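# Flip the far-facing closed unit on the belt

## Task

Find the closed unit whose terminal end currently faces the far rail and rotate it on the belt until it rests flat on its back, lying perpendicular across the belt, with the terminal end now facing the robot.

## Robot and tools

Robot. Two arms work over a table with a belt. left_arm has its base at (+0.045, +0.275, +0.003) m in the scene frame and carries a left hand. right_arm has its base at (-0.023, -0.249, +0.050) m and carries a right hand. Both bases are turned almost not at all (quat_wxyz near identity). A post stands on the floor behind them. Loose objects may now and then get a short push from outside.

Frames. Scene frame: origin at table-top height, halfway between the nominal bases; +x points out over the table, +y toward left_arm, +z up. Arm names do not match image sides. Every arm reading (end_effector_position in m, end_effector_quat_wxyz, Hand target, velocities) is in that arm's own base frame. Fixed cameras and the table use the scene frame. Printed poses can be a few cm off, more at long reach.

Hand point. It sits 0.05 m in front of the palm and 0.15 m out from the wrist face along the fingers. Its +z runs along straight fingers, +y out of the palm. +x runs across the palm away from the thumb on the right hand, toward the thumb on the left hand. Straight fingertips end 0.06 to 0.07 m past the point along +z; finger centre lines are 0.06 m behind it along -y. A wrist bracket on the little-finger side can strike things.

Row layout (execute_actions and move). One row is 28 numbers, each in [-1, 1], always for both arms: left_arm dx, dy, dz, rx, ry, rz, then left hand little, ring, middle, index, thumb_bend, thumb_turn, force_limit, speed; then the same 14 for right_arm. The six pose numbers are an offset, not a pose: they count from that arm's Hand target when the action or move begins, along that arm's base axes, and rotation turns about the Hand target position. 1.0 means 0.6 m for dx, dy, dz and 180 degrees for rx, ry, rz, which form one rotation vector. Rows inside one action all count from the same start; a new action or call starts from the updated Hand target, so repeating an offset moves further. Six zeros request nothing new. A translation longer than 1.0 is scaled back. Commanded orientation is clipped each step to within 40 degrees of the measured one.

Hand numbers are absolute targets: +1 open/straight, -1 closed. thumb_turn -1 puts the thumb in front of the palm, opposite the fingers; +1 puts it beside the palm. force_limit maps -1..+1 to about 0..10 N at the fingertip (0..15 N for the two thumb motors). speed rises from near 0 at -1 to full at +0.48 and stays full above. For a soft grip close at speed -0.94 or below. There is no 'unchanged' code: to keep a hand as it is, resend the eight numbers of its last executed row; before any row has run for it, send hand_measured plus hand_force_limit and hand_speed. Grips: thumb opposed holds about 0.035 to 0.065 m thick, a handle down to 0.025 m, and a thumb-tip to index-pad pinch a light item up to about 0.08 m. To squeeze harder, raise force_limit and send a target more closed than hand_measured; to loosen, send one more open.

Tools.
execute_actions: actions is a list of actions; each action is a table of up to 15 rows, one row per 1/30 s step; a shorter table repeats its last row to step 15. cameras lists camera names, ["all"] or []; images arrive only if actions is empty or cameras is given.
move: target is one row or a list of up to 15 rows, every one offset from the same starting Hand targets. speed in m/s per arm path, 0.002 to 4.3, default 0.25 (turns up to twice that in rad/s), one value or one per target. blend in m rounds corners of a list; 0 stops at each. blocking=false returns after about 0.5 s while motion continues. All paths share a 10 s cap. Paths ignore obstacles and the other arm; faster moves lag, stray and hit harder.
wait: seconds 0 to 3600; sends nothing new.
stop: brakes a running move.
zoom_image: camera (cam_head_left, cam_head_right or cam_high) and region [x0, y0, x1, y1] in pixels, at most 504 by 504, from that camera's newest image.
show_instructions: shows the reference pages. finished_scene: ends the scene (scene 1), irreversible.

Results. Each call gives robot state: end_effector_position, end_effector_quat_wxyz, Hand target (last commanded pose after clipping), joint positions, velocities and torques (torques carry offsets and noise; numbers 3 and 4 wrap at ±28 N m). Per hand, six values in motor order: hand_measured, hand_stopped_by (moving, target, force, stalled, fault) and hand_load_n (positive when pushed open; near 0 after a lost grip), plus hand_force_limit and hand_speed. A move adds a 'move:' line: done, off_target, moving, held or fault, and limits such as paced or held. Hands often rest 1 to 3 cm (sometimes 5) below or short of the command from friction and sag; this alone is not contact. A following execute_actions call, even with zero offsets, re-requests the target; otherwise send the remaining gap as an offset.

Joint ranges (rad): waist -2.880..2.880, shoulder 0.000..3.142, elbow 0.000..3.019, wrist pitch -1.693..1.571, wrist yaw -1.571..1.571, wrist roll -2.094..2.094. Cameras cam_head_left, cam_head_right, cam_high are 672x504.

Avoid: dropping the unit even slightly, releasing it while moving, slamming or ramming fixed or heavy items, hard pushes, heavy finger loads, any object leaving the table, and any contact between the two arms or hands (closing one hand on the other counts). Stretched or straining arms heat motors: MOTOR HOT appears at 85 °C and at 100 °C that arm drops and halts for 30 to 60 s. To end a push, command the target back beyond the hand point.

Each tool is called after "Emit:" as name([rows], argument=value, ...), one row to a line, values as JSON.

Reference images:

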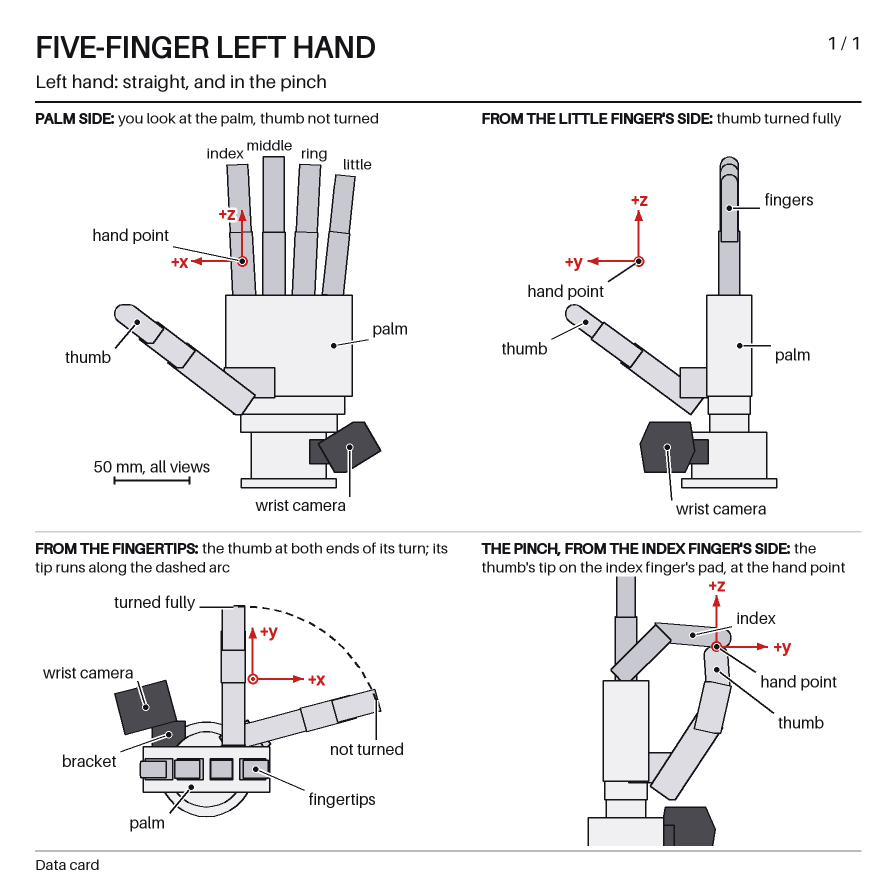

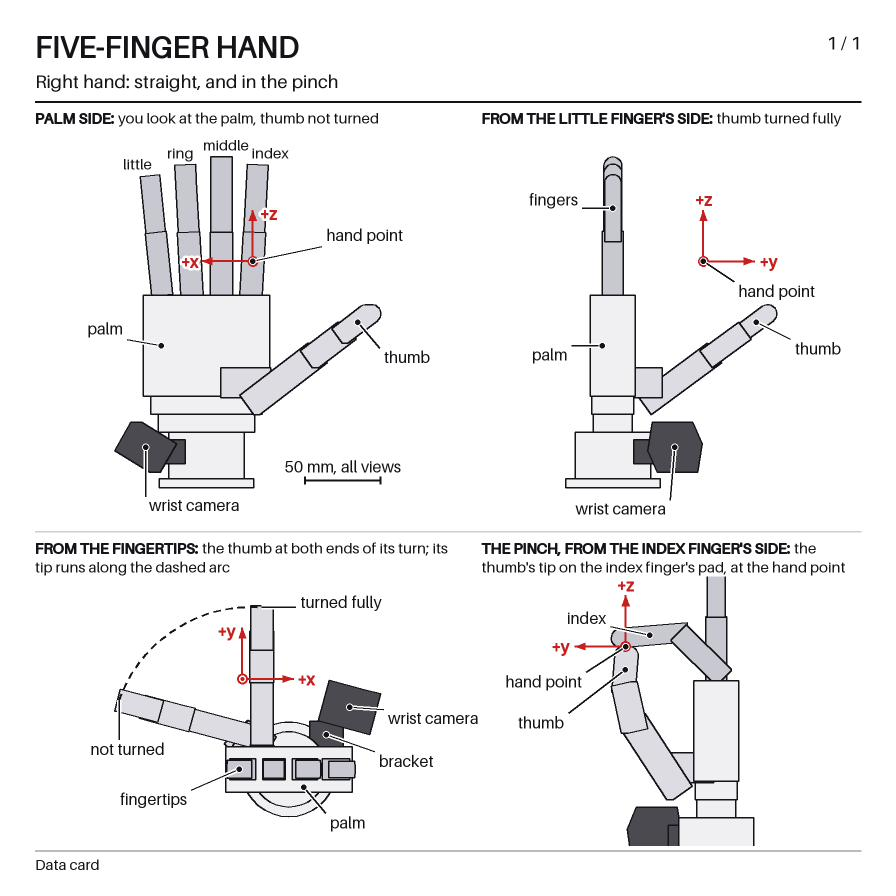

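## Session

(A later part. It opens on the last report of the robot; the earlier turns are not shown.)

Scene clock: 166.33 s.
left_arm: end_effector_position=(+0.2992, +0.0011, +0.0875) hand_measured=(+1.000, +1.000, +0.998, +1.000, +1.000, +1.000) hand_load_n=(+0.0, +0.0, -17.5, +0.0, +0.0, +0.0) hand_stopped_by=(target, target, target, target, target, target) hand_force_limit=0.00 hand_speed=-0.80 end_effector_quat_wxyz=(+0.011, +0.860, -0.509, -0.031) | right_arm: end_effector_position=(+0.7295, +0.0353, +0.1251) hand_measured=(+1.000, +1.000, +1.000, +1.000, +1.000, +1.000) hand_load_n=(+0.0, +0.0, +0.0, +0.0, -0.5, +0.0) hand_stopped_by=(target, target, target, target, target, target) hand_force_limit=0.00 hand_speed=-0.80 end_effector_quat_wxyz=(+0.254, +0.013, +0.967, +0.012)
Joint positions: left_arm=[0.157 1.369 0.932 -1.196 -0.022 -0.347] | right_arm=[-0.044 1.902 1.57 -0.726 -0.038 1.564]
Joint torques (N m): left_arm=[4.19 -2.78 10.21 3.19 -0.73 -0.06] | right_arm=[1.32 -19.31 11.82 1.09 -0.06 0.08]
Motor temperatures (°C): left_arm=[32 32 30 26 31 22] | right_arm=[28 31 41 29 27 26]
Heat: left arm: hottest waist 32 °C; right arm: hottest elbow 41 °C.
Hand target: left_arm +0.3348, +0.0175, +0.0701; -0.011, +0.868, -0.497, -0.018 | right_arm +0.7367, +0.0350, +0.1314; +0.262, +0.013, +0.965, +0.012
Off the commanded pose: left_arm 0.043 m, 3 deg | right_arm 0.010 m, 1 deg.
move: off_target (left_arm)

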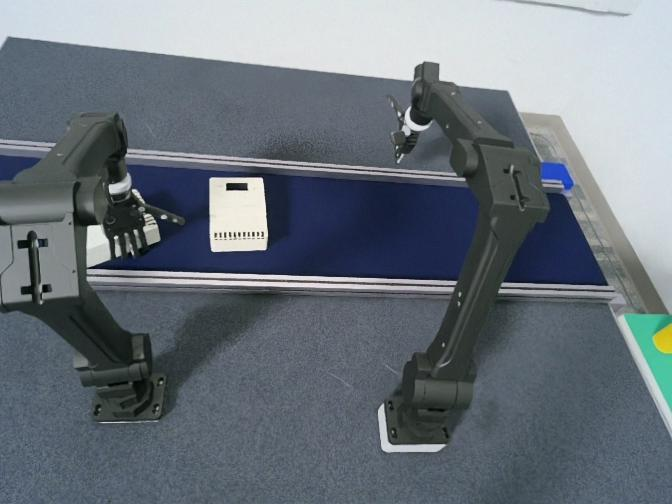

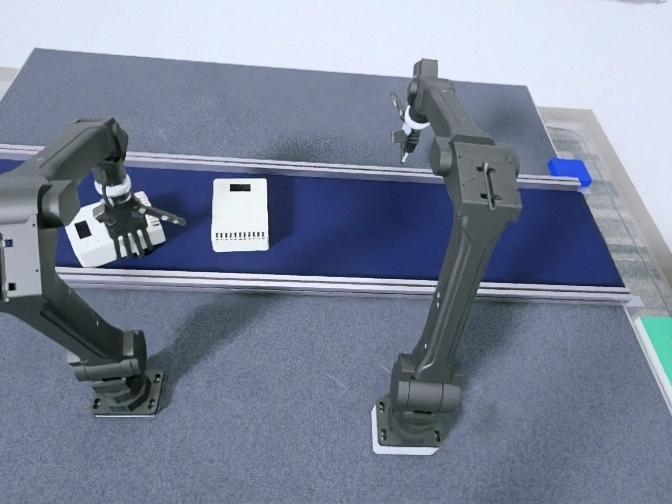

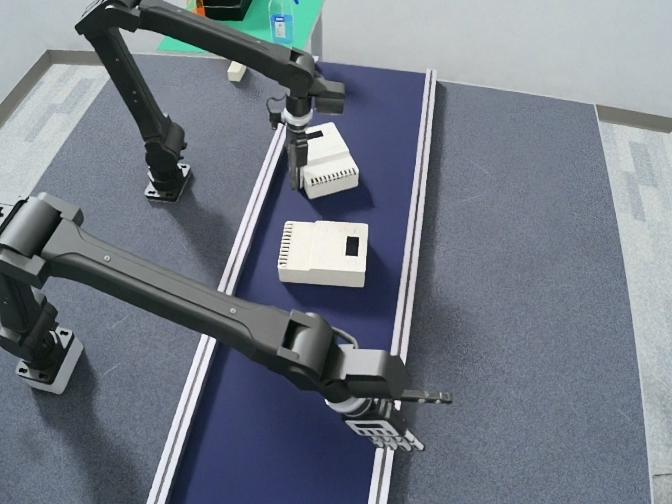

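Emit:
move([
  [-0.083,-0.0458,0,0,0,0,1,1,1,1,1,1,0,-0.8,0,0,0,0,0,0,1,1,1,1,1,1,0,-0.8],
  [-0.083,-0.0458,0.2167,0,0,0,1,1,1,1,1,1,0,-0.8,0,0,0,0,0,0,1,1,1,1,1,1,0,-0.8],
  [0.122,0.3158,0.2167,0,0,0.4978,1,1,1,1,1,1,0,-0.8,0,0,0,0,0,0,1,1,1,1,1,1,0,-0.8],
  [0.122,0.3158,0.0333,0,0,0.4978,1,1,1,1,1,1,0,-0.8,0,0,0,0,0,0,1,1,1,1,1,1,0,-0.8],
], speed=[0.08,0.15,0.22,0.12], blend=[0.01,0.02,0.02,0], cameras=["all"])

Emit:
zoom_image(camera="cam_high", region=[240, 40, 440, 240])

Emit:
zoom_image(camera="cam_head_right", region=[20, 140, 180, 300])

Scene clock: 196.80 s.
left_arm: end_effector_position=(+0.4110, +0.2046, +0.0995) hand_measured=(+1.000, +1.000, +1.000, +1.000, +1.000, +1.000) hand_load_n=(+0.0, +0.0, +0.0, +0.0, +0.0, +0.0) hand_stopped_by=(target, target, target, target, target, target) hand_force_limit=0.00 hand_speed=-0.80 end_effector_quat_wxyz=(+0.002, +0.968, +0.251, -0.013) | right_arm: end_effector_position=(+0.7295, +0.0353, +0.1251) hand_measured=(+1.000, +1.000, +1.000, +1.000, +1.000, +1.000) hand_load_n=(+0.0, +0.0, +0.0, +0.0, +0.0, +0.0) hand_stopped_by=(target, target, target, target, target, target) hand_force_limit=0.00 hand_speed=-0.80 end_effector_quat_wxyz=(+0.254, +0.013, +0.967, +0.012)
Joint positions: left_arm=[0.597 1.551 1.17 -1.217 -0.006 -1.482] | right_arm=[-0.044 1.902 1.57 -0.726 -0.038 1.564]
Joint torques (N m): left_arm=[3.08 -9.47 6.89 0.5 -0.04 -0.1] | right_arm=[0.62 -19.31 11.77 1.32 -0.05 0.11]
Heat: left arm: hottest elbow 34 °C; right arm: hottest elbow 41 °C.
Hand target: left_arm +0.4080, +0.2071, +0.0899; +0.005, +0.966, +0.259, -0.021 | right_arm +0.7367, +0.0350, +0.1314; +0.262, +0.013, +0.965, +0.012
Off the commanded pose: left_arm 0.010 m, 1 deg | right_arm 0.010 m, 1 deg.
move: done

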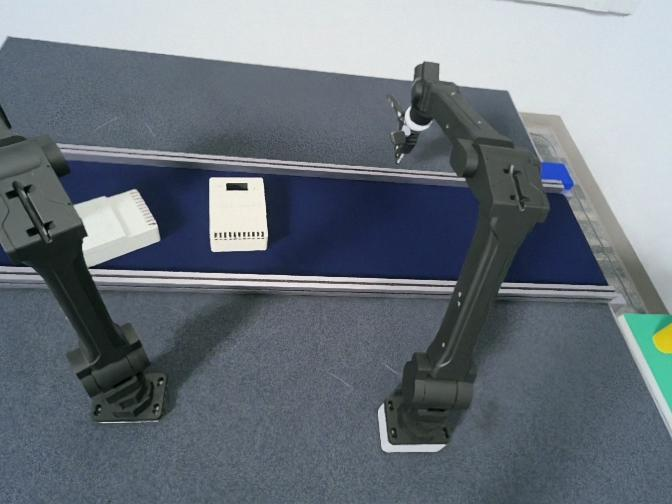

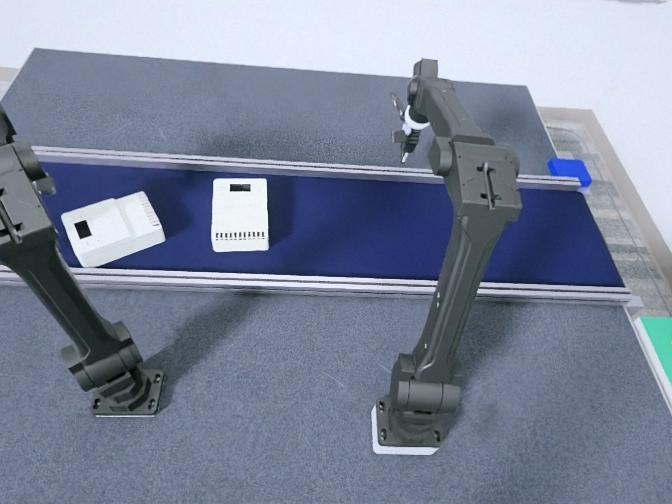

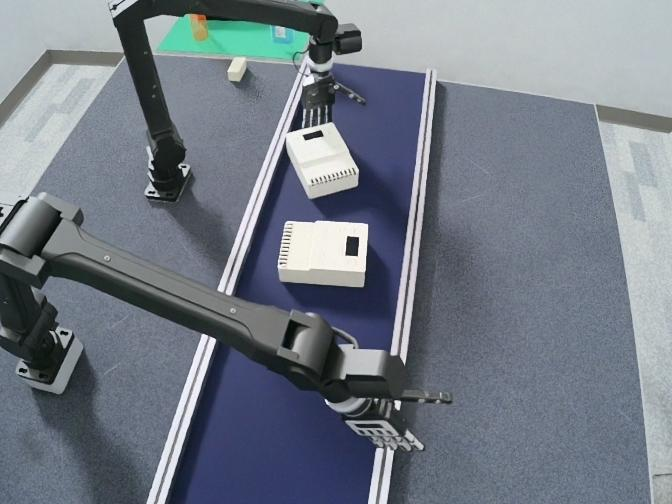

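Scaled by 2.520 from the camera's image (finer frame: 960x720).

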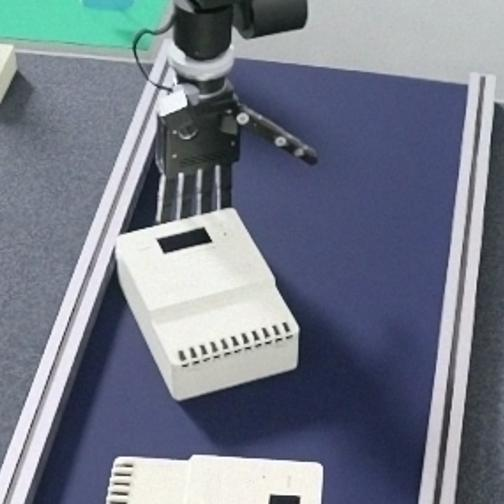

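Scaled by 3.150 from the camera's image (finer frame: 960x720).

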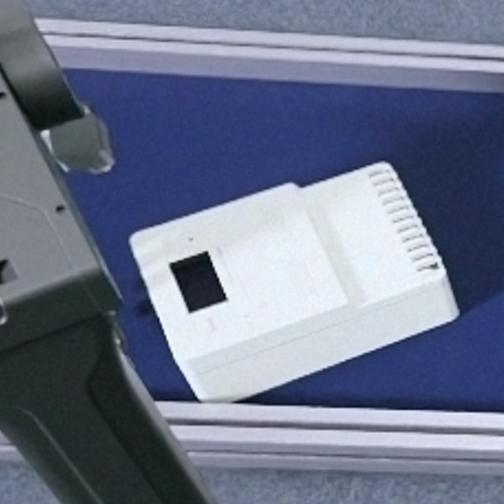

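Emit:
move([
  [-0.02,-0.0052,-0.0415,0,0,-0.002,1,1,1,1,1,1,0,-0.8,0,0,0,0,0,0,1,1,1,1,1,1,0,-0.8],
  [0.0133,-0.061,-0.0415,0,0,-0.002,1,1,1,1,1,1,0,-0.8,0,0,0,0,0,0,1,1,1,1,1,1,0,-0.8],
  [0.0487,-0.1233,-0.0415,0,0,-0.113,1,1,1,1,1,1,0,-0.8,0,0,0,0,0,0,1,1,1,1,1,1,0,-0.8],
  [0.0603,-0.194,-0.0415,0,0,-0.224,1,1,1,1,1,1,0,-0.8,0,0,0,0,0,0,1,1,1,1,1,1,0,-0.8],
], speed=[0.05,0.05,0.05,0.05], blend=[0.003,0.003,0.01,0], cameras=["all"])

Emit:
zoom_image(camera="cam_high", region=[240, 40, 440, 240])

Emit:
zoom_image(camera="cam_head_right", region=[20, 140, 180, 300])

Scene clock: 216.77 s.
left_arm: end_effector_position=(+0.4317, +0.1179, +0.0847) hand_measured=(+1.000, +1.000, +1.000, +1.000, +1.000, +1.000) hand_load_n=(+0.0, +0.0, +0.0, +0.5, +0.0, +0.0) hand_stopped_by=(target, target, target, target, target, target) hand_force_limit=0.00 hand_speed=-0.80 end_effector_quat_wxyz=(-0.027, +0.998, -0.056, -0.011) | right_arm: end_effector_position=(+0.7295, +0.0353, +0.1251) hand_measured=(+1.000, +1.000, +1.000, +1.000, +1.000, +1.000) hand_load_n=(+0.0, +0.0, +0.0, +0.0, +0.0, +0.5) hand_stopped_by=(target, target, target, target, target, target) hand_force_limit=0.00 hand_speed=-0.80 end_effector_quat_wxyz=(+0.254, +0.013, +0.967, +0.012)
Joint positions: left_arm=[0.393 1.584 1.175 -1.159 -0.059 -1.066] | right_arm=[-0.044 1.902 1.57 -0.726 -0.038 1.564]
Joint torques (N m): left_arm=[-0.91 -6.83 8.53 0.53 1.12 0.19] | right_arm=[0.56 -19.25 11.58 1.13 -0.05 0.08]
Heat: left arm: hottest waist 32 °C; right arm: hottest elbow 41 °C.
Hand target: left_arm +0.4441, +0.0907, +0.0651; -0.002, +0.996, -0.090, -0.021 | right_arm +0.7367, +0.0350, +0.1314; +0.262, +0.013, +0.965, +0.012
Off the commanded pose: left_arm 0.036 m, 5 deg | right_arm 0.010 m, 1 deg.
move: off_target (left_arm)

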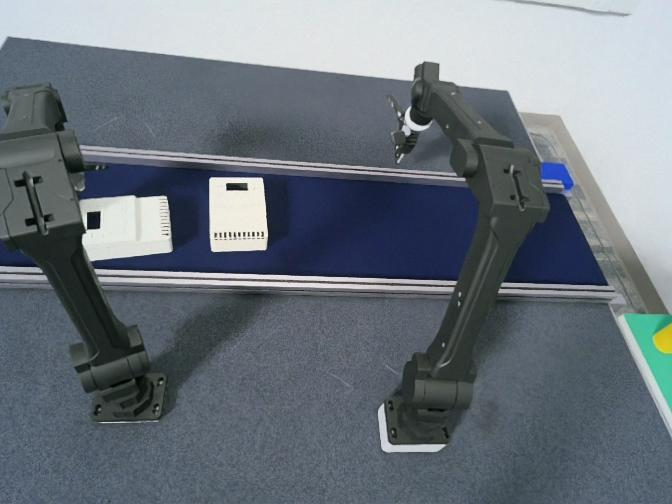

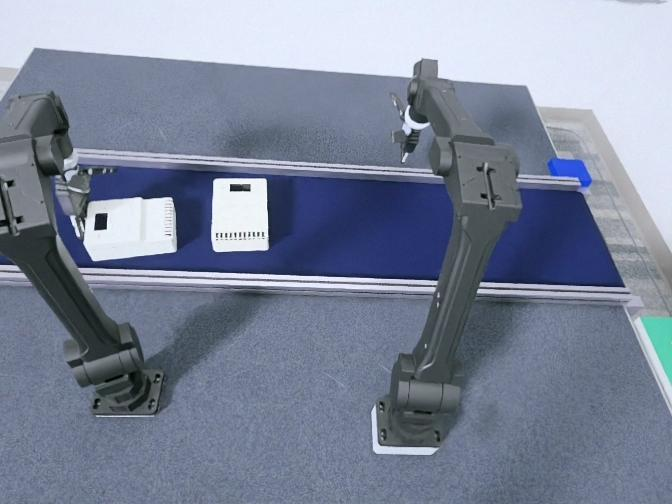

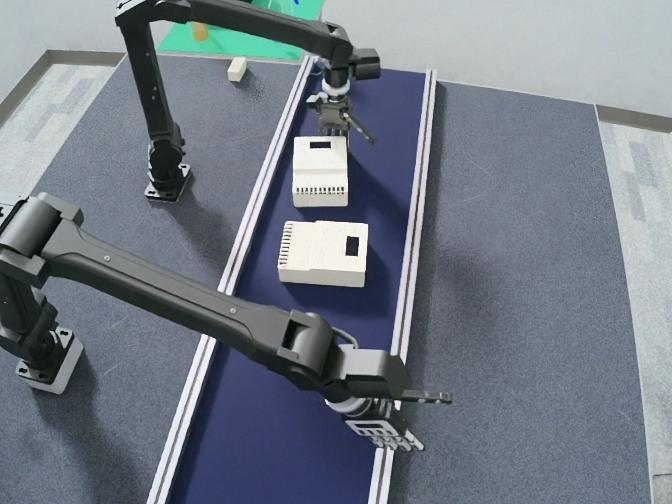

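Scaled by 2.520 from the camera's image (finer frame: 960x720).

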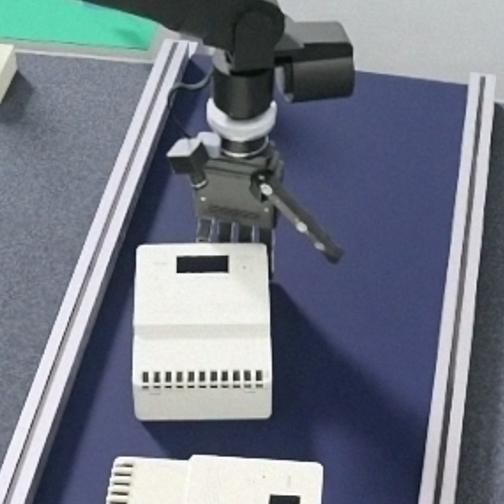

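Scaled by 3.150 from the camera's image (finer frame: 960x720).

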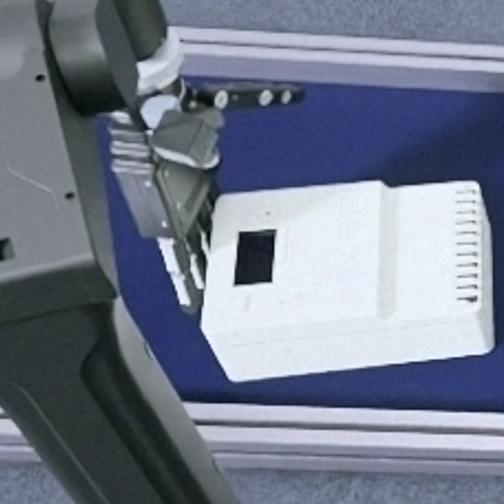

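Emit:
move([
  [-0.0235,0.1072,0,0,0,0,1,1,1,1,1,1,0,-0.8,0,0,0,0,0,0,1,1,1,1,1,1,0,-0.8],
  [-0.0447,0.0982,-0.005,0,0,0.1239,1,1,1,1,1,1,0,-0.8,0,0,0,0,0,0,1,1,1,1,1,1,0,-0.8],
  [-0.0292,0.0248,-0.005,0,0,0.1239,1,1,1,1,1,1,0,-0.8,0,0,0,0,0,0,1,1,1,1,1,1,0,-0.8],
  [-0.0202,-0.0313,-0.005,0,0,0.035,1,1,1,1,1,1,0,-0.8,0,0,0,0,0,0,1,1,1,1,1,1,0,-0.8],
  [-0.0268,-0.0878,-0.005,0,0,-0.0539,1,1,1,1,1,1,0,-0.8,0,0,0,0,0,0,1,1,1,1,1,1,0,-0.8],
], speed=[0.08,0.08,0.05,0.05,0.05], blend=[0.005,0,0.003,0.01,0], cameras=["all"])

Emit:
zoom_image(camera="cam_high", region=[240, 40, 440, 240])

Emit:
zoom_image(camera="cam_head_right", region=[60, 140, 220, 300])

Scene clock: 261.73 s.
left_arm: end_effector_position=(+0.4293, +0.0695, +0.0838) hand_measured=(+1.000, +1.000, +1.000, +1.000, +1.000, +1.000) hand_load_n=(+0.0, +0.0, +0.5, +0.0, +0.0, +0.5) hand_stopped_by=(target, target, target, target, target, target) hand_force_limit=0.00 hand_speed=-0.80 end_effector_quat_wxyz=(-0.034, +0.991, -0.132, +0.004) | right_arm: end_effector_position=(+0.7295, +0.0353, +0.1251) hand_measured=(+1.000, +1.000, +1.000, +1.000, +1.000, +1.000) hand_load_n=(+0.0, +0.0, +0.0, +0.0, +0.0, +0.0) hand_stopped_by=(target, target, target, target, target, target) hand_force_limit=0.00 hand_speed=-0.80 end_effector_quat_wxyz=(+0.254, +0.013, +0.967, +0.012)
Joint positions: left_arm=[0.29 1.541 1.122 -1.117 -0.06 -1.015] | right_arm=[-0.044 1.902 1.57 -0.726 -0.038 1.564]
Joint torques (N m): left_arm=[-0.79 -6.24 7.75 -0.27 1.05 0.22] | right_arm=[1.32 -18.96 11.41 0.99 -0.09 0.03]
Heat: left arm: hottest wrist yaw 34 °C; right arm: hottest elbow 42 °C.
Hand target: left_arm +0.4282, +0.0396, +0.0621; -0.004, +0.986, -0.167, -0.021 (not the last commanded pose) | right_arm +0.7367, +0.0350, +0.1314; +0.262, +0.013, +0.965, +0.012
Off the commanded pose: left_arm 0.038 m, 7 deg | right_arm 0.010 m, 1 deg.
move: off_target (left_arm; path cut at 10 s); path passed 4 of 5 targets

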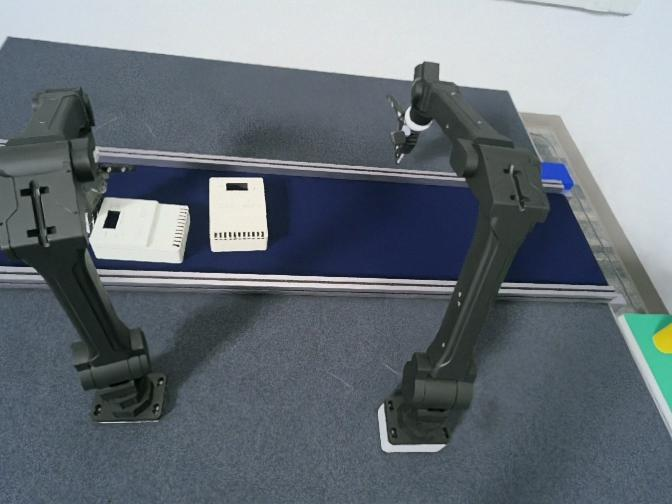

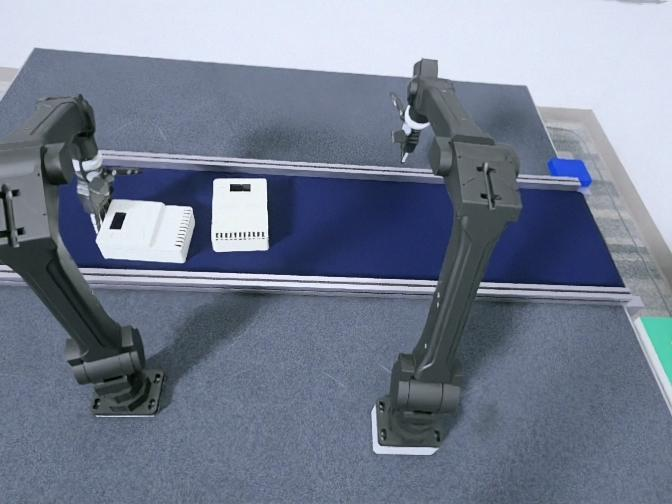

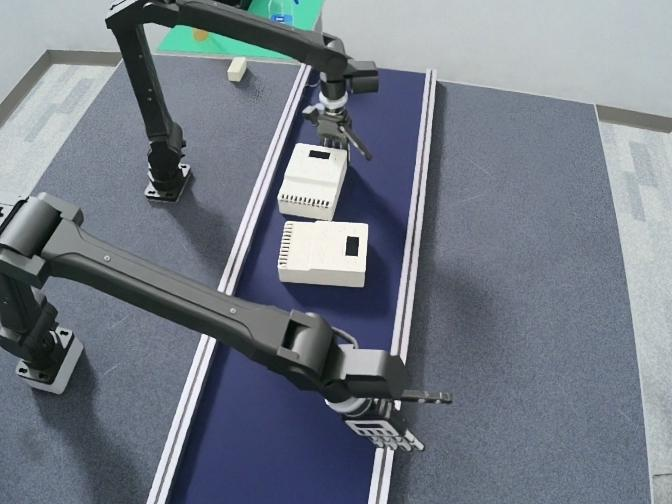

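Scaled by 2.520 from the camera's image (finer frame: 960x720).

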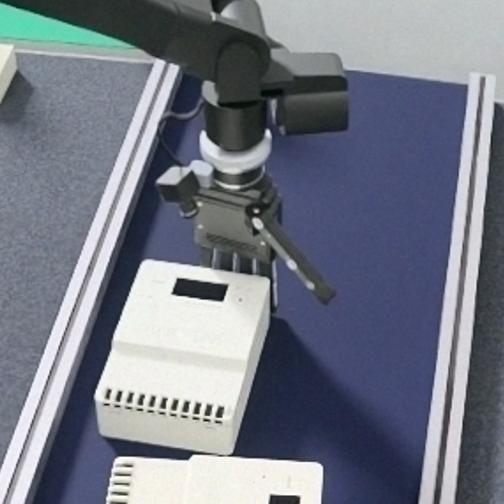

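Scaled by 3.150 from the camera's image (finer frame: 960x720).

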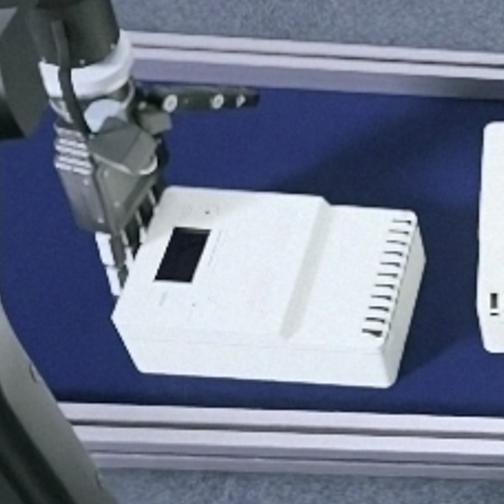

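Emit:
move([
  [0.0,0.109,0,0,0,0,1,1,1,1,1,1,0,-0.8,0,0,0,0,0,0,1,1,1,1,1,1,0,-0.8],
  [0.0,0.125,0.213,0,0,0,1,1,1,1,1,1,0,-0.8,0,0,0,0,0,0,1,1,1,1,1,1,0,-0.8],
  [-0.1418,0.1645,0.213,0,0,0.3622,-1,-1,-1,1,1,1,0,-0.2,0,0,0,0,0,0,1,1,1,1,1,1,0,-0.8],
  [-0.1418,0.1645,0.03,0,0,0.3622,-1,-1,-1,1,1,1,0,-0.2,0,0,0,0,0,0,1,1,1,1,1,1,0,-0.8],
], speed=[0.08,0.15,0.22,0.12], blend=[0.01,0.02,0,0], cameras=["all"])

Emit:
zoom_image(camera="cam_high", region=[240, 40, 440, 240])

Emit:
zoom_image(camera="cam_head_right", region=[60, 140, 220, 300])

Scene clock: 290.10 s.
left_arm: end_effector_position=(+0.3462, +0.1358, +0.0868) hand_measured=(-1.000, -1.000, -1.000, +1.000, +1.000, +1.000) hand_load_n=(+0.0, +0.5, +0.0, +0.0, +0.0, +0.0) hand_stopped_by=(target, target, target, target, target, target) hand_force_limit=0.00 hand_speed=-0.20 end_effector_quat_wxyz=(+0.006, +0.924, +0.383, -0.014) | right_arm: end_effector_position=(+0.7295, +0.0353, +0.1251) hand_measured=(+1.000, +1.000, +1.000, +1.000, +1.000, +1.000) hand_load_n=(+0.0, +0.0, +0.0, +0.0, -0.5, +0.0) hand_stopped_by=(target, target, target, target, target, target) hand_force_limit=0.00 hand_speed=-0.80 end_effector_quat_wxyz=(+0.254, +0.013, +0.967, +0.012)
Joint positions: left_arm=[0.514 1.291 0.866 -1.176 0.009 -1.843] | right_arm=[-0.044 1.902 1.57 -0.726 -0.038 1.564]
Joint torques (N m): left_arm=[3.25 -5.71 6.76 0.49 -0.02 -0.09] | right_arm=[0.73 -20.54 11.59 1.26 -0.06 0.07]
Heat: left arm: hottest elbow 33 °C; right arm: hottest elbow 42 °C.
Hand target: left_arm +0.3432, +0.1384, +0.0800; +0.008, +0.920, +0.391, -0.020 | right_arm +0.7367, +0.0350, +0.1314; +0.262, +0.013, +0.965, +0.012
Off the commanded pose: left_arm 0.008 m, 1 deg | right_arm 0.010 m, 1 deg.
move: done

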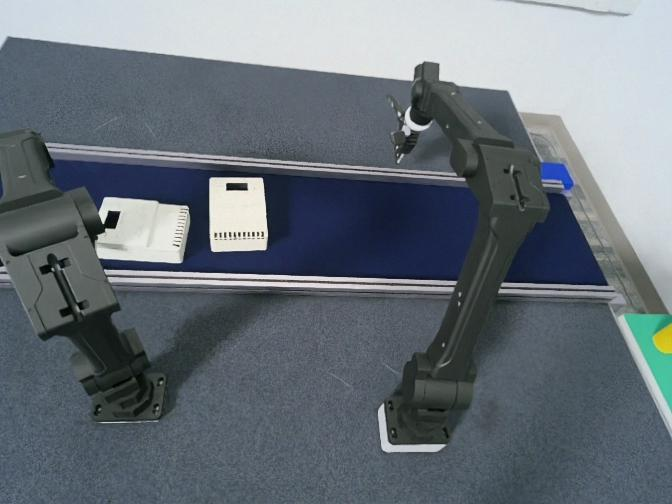

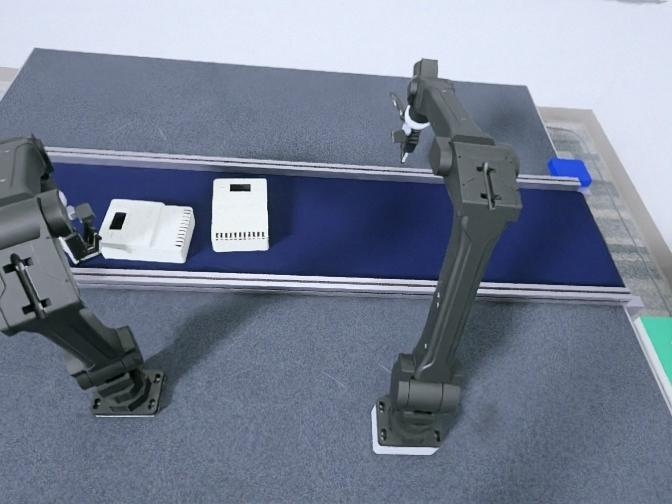

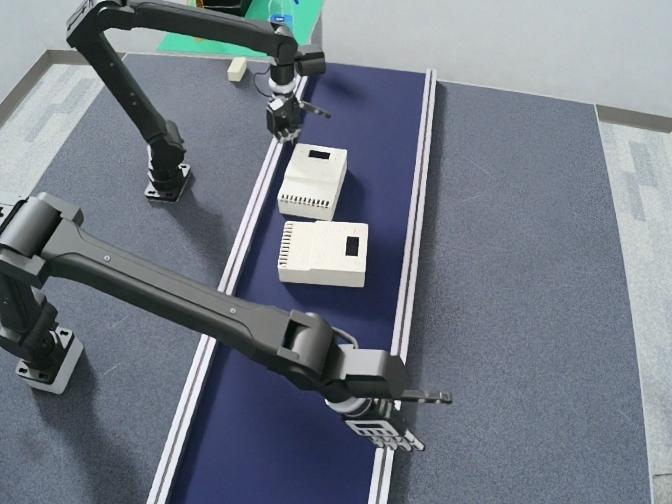

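Scaled by 2.520 from the camera's image (finer frame: 960x720).

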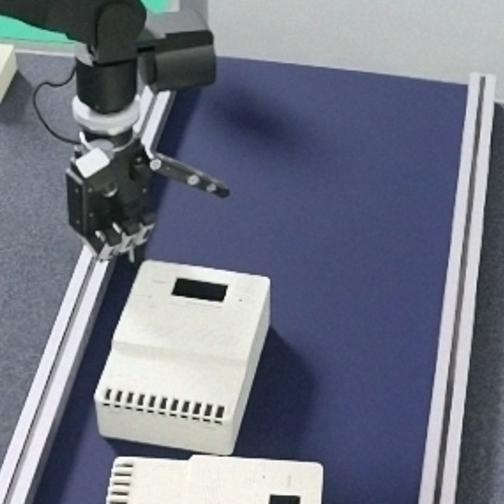

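Scaled by 3.150 from the camera's image (finer frame: 960x720).

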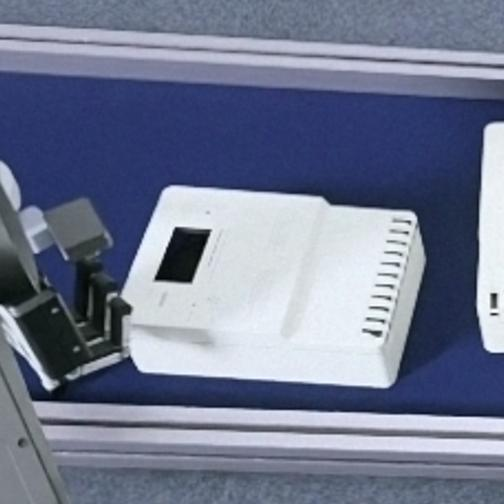

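Emit:
move([
  [0.01,-0.09,0,0,0,0,-1,-1,-1,1,1,1,0,-0.2,0,0,0,0,0,0,1,1,1,1,1,1,0,-0.8],
  [0.0425,-0.0975,0,0,0,0,-1,-1,-1,1,1,1,0,-0.2,0,0,0,0,0,0,1,1,1,1,1,1,0,-0.8],
  [0.105,-0.09,0,0,0,0,-1,-1,-1,1,1,1,0,-0.2,0,0,0,0,0,0,1,1,1,1,1,1,0,-0.8],
], speed=[0.04,0.04,0.04], blend=[0.003,0.003,0], cameras=["all"])

Emit:
zoom_image(camera="cam_high", region=[240, 40, 440, 240])

Emit:
zoom_image(camera="cam_head_right", region=[60, 140, 220, 300])

Scene clock: 300.53 s.
left_arm: end_effector_position=(+0.3615, +0.0834, +0.0790) hand_measured=(-1.000, -1.000, -1.000, +1.000, +1.000, +1.000) hand_load_n=(+0.5, +0.0, +0.0, +0.5, +0.0, +0.0) hand_stopped_by=(target, target, target, target, target, target) hand_force_limit=0.00 hand_speed=-0.20 end_effector_quat_wxyz=(+0.004, +0.919, +0.390, -0.056) | right_arm: end_effector_position=(+0.7295, +0.0353, +0.1251) hand_measured=(+1.000, +1.000, +1.000, +1.000, +1.000, +1.000) hand_load_n=(+0.0, +0.0, +0.0, +0.0, +0.0, +0.0) hand_stopped_by=(target, target, target, target, target, target) hand_force_limit=0.00 hand_speed=-0.80 end_effector_quat_wxyz=(+0.254, +0.013, +0.967, +0.012)
Joint positions: left_arm=[0.345 1.335 0.892 -1.239 0.015 -2.027] | right_arm=[-0.044 1.902 1.57 -0.726 -0.038 1.564]
Joint torques (N m): left_arm=[0.85 -3.08 11.48 2.91 0.51 -0.02] | right_arm=[0.26 -19.55 11.62 1.18 -0.08 0.11]
Heat: left arm: hottest elbow 33 °C; right arm: hottest elbow 42 °C.
Hand target: left_arm +0.4063, +0.0844, +0.0801; +0.008, +0.920, +0.390, -0.019 | right_arm +0.7367, +0.0350, +0.1314; +0.262, +0.013, +0.965, +0.012
Off the commanded pose: left_arm 0.045 m, 4 deg | right_arm 0.010 m, 1 deg.
joint sent to its limit (left arm) — joint 6 (wrist roll), lower limit. The joint targets are off in position, not in orientation.
move: off_target (left_arm)

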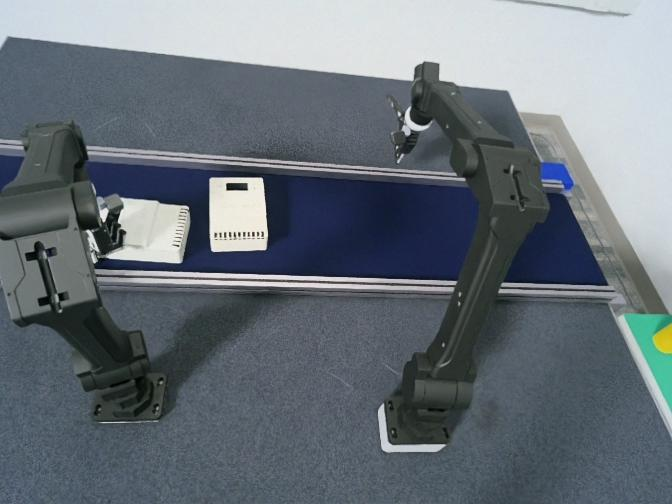

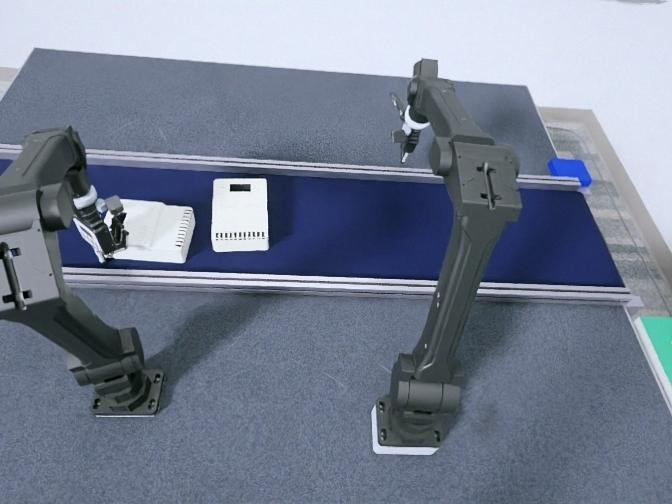

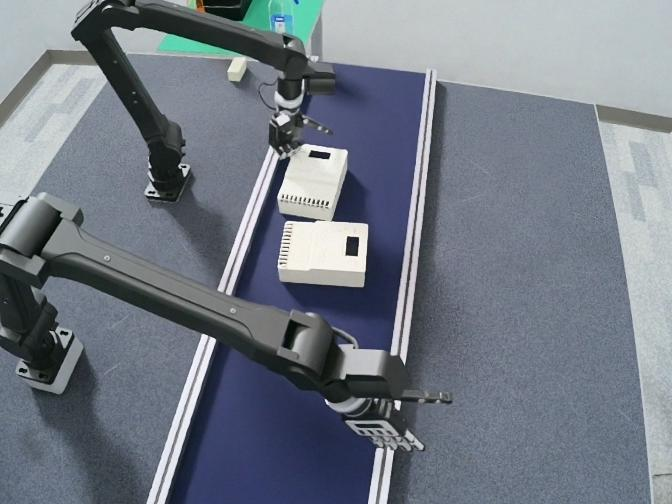

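Scaled by 2.520 from the camera's image (finer frame: 960x720).

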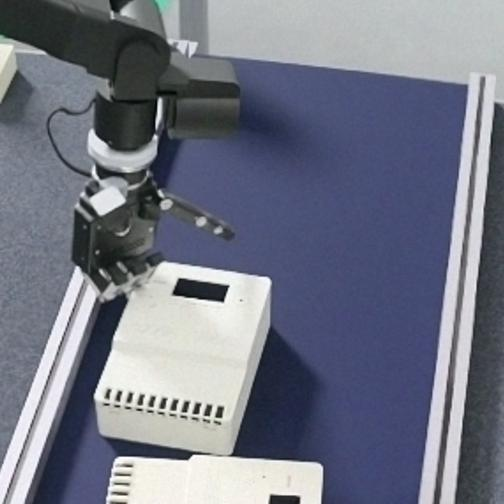

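Scaled by 3.150 from the camera's image (finer frame: 960x720).

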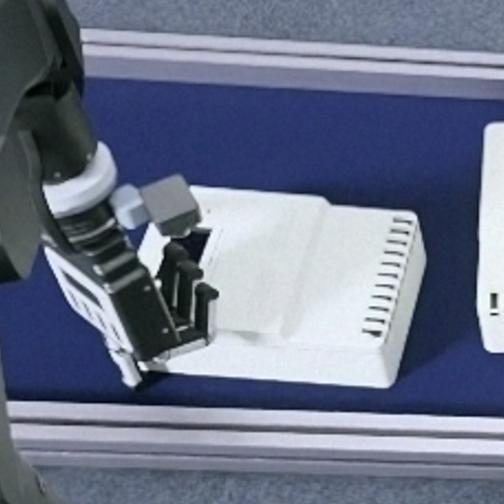

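Emit:
move(target=[0.0333,0.0,0,0,0,0,-1,-1,-1,1,1,1,0,-0.2,0,0,0,0,0,0,1,1,1,1,1,1,0,-0.8], speed=0.04, cameras=["all"])

Emit:
zoom_image(camera="cam_head_right", region=[60, 140, 220, 300])

Scene clock: 308.73 s.
left_arm: end_effector_position=(+0.3644, +0.0838, +0.0775) hand_measured=(-1.000, -1.000, -1.000, +1.000, +1.000, +1.000) hand_load_n=(+0.0, +0.0, +0.0, +1.0, +0.0, +0.0) hand_stopped_by=(target, target, target, target, target, target) hand_force_limit=0.00 hand_speed=-0.20 end_effector_quat_wxyz=(+0.002, +0.919, +0.388, -0.075) | right_arm: end_effector_position=(+0.7295, +0.0353, +0.1251) hand_measured=(+1.000, +1.000, +1.000, +1.000, +1.000, +1.000) hand_load_n=(+0.0, +0.5, +0.0, +0.0, +0.0, +0.0) hand_stopped_by=(target, target, target, target, target, target) hand_force_limit=0.00 hand_speed=-0.80 end_effector_quat_wxyz=(+0.254, +0.013, +0.967, +0.012)
Joint positions: left_arm=[0.342 1.371 0.925 -1.274 0.012 -2.027] | right_arm=[-0.044 1.902 1.57 -0.726 -0.038 1.564]
Joint torques (N m): left_arm=[0.09 -3.25 12.6 3.9 0.84 -0.03] | right_arm=[1.55 -18.9 11.7 1.28 -0.08 0.17]
Heat: left arm: hottest elbow 34 °C; right arm: hottest elbow 43 °C.
Hand target: left_arm +0.4262, +0.0845, +0.0801; +0.008, +0.920, +0.391, -0.019 | right_arm +0.7367, +0.0350, +0.1314; +0.262, +0.013, +0.965, +0.012
Off the commanded pose: left_arm 0.062 m, 6 deg | right_arm 0.010 m, 1 deg.
joint sent to its limit (left arm) — joint 6 (wrist roll), lower limit. The joint targets are off in position, not in orientation.
move: off_target (left_arm)

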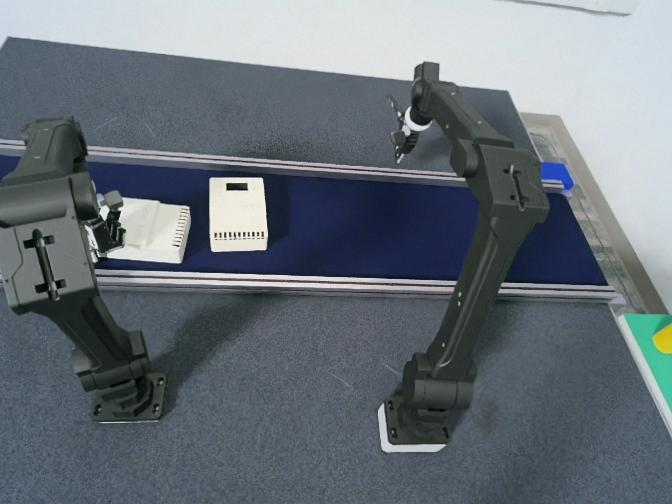

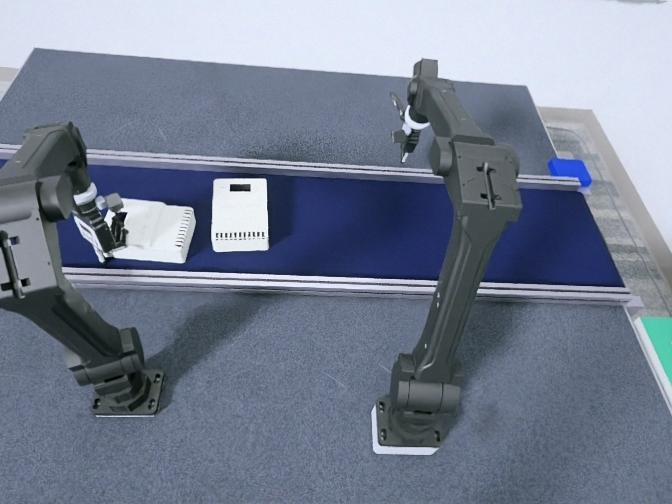

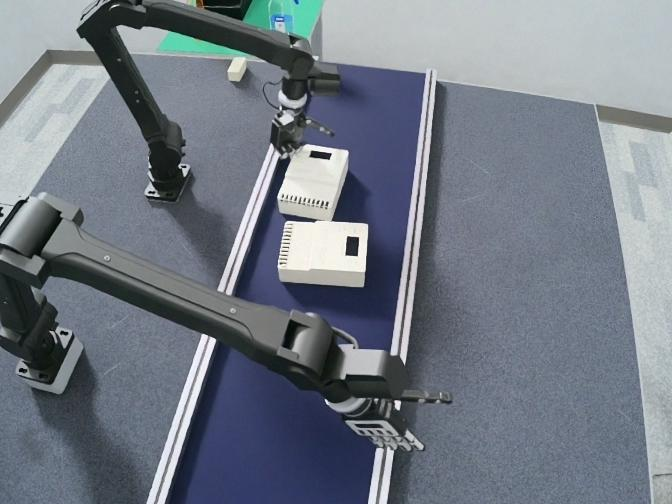

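Scaled by 3.150 from the camera's image (finer frame: 960x720).

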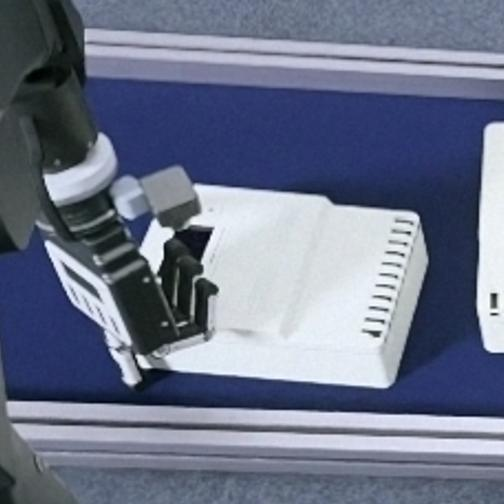

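Emit:
move(target=[0.0417,0.0,0,0,0,0,-1,-1,-1,1,1,1,0,-0.2,0,0,0,0,0,0,1,1,1,1,1,1,0,-0.8], speed=0.03, cameras=["all"])

Emit:
zoom_image(camera="cam_head_right", region=[60, 140, 220, 300])

Scene clock: 313.73 s.
left_arm: end_effector_position=(+0.4047, +0.0859, +0.0801) hand_measured=(-1.000, -1.000, -1.000, +1.000, +1.000, +1.000) hand_load_n=(+0.0, +0.0, +0.0, +0.5, +0.0, +0.0) hand_stopped_by=(target, target, target, target, target, target) hand_force_limit=0.00 hand_speed=-0.20 end_effector_quat_wxyz=(+0.008, +0.924, +0.378, -0.061) | right_arm: end_effector_position=(+0.7295, +0.0353, +0.1251) hand_measured=(+1.000, +1.000, +1.000, +1.000, +1.000, +1.000) hand_load_n=(+0.0, +0.0, +0.0, +0.0, +0.0, +0.0) hand_stopped_by=(target, target, target, target, target, target) hand_force_limit=0.00 hand_speed=-0.80 end_effector_quat_wxyz=(+0.254, +0.013, +0.967, +0.012)
Joint positions: left_arm=[0.32 1.451 1.011 -1.252 0.025 -2.027] | right_arm=[-0.044 1.902 1.57 -0.726 -0.038 1.564]
Joint torques (N m): left_arm=[0.62 -5.19 11.38 3.15 0.61 -0.03] | right_arm=[0.91 -19.78 11.6 0.94 -0.05 0.08]
Heat: left arm: hottest elbow 34 °C; right arm: hottest elbow 43 °C.
Hand target: left_arm +0.4511, +0.0844, +0.0801; +0.008, +0.920, +0.391, -0.020 | right_arm +0.7367, +0.0350, +0.1314; +0.262, +0.013, +0.965, +0.012
Off the commanded pose: left_arm 0.047 m, 5 deg | right_arm 0.010 m, 1 deg.
joint sent to its limit (left arm) — joint 6 (wrist roll), lower limit. The joint targets are off in position and orientation.
move: off_target (left_arm)

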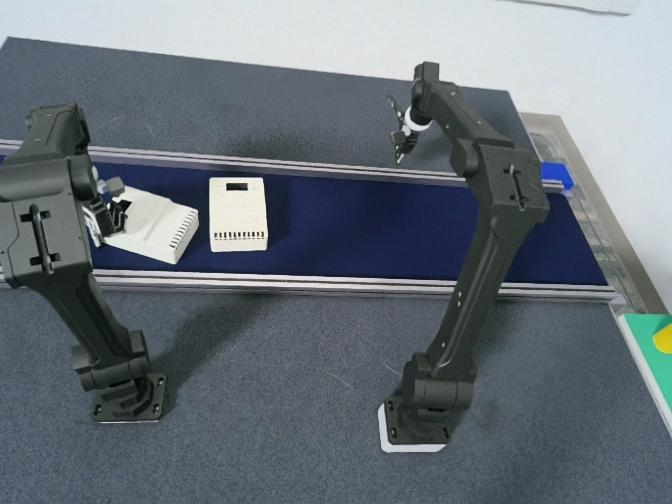

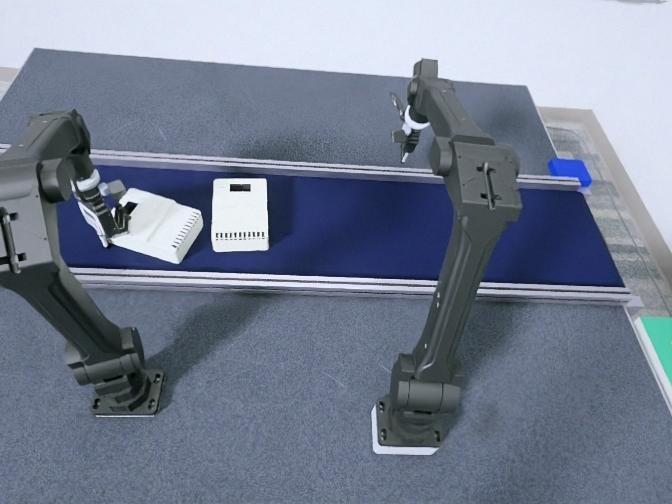

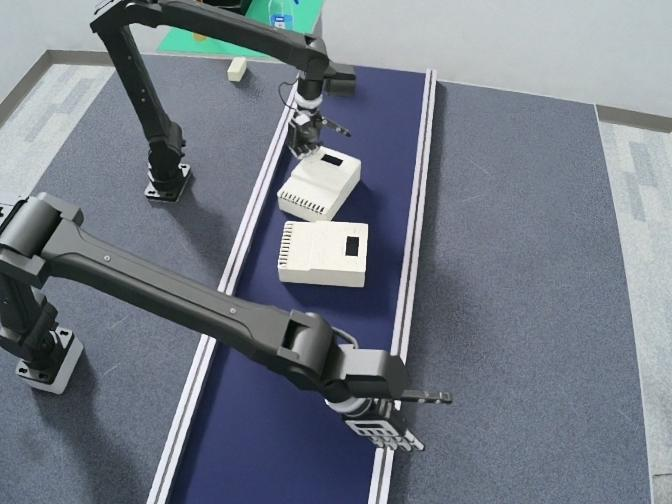

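Scaled by 3.150 from the camera's image (finer frame: 960x720).

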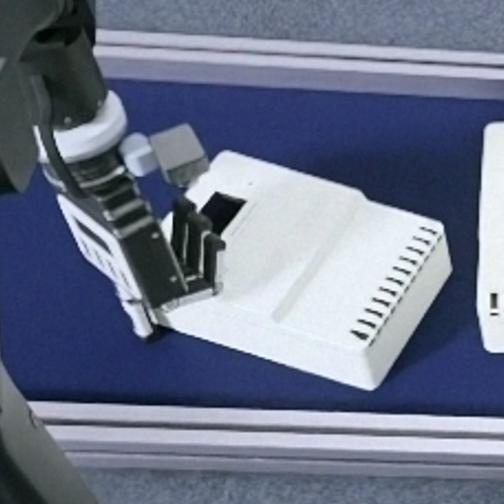

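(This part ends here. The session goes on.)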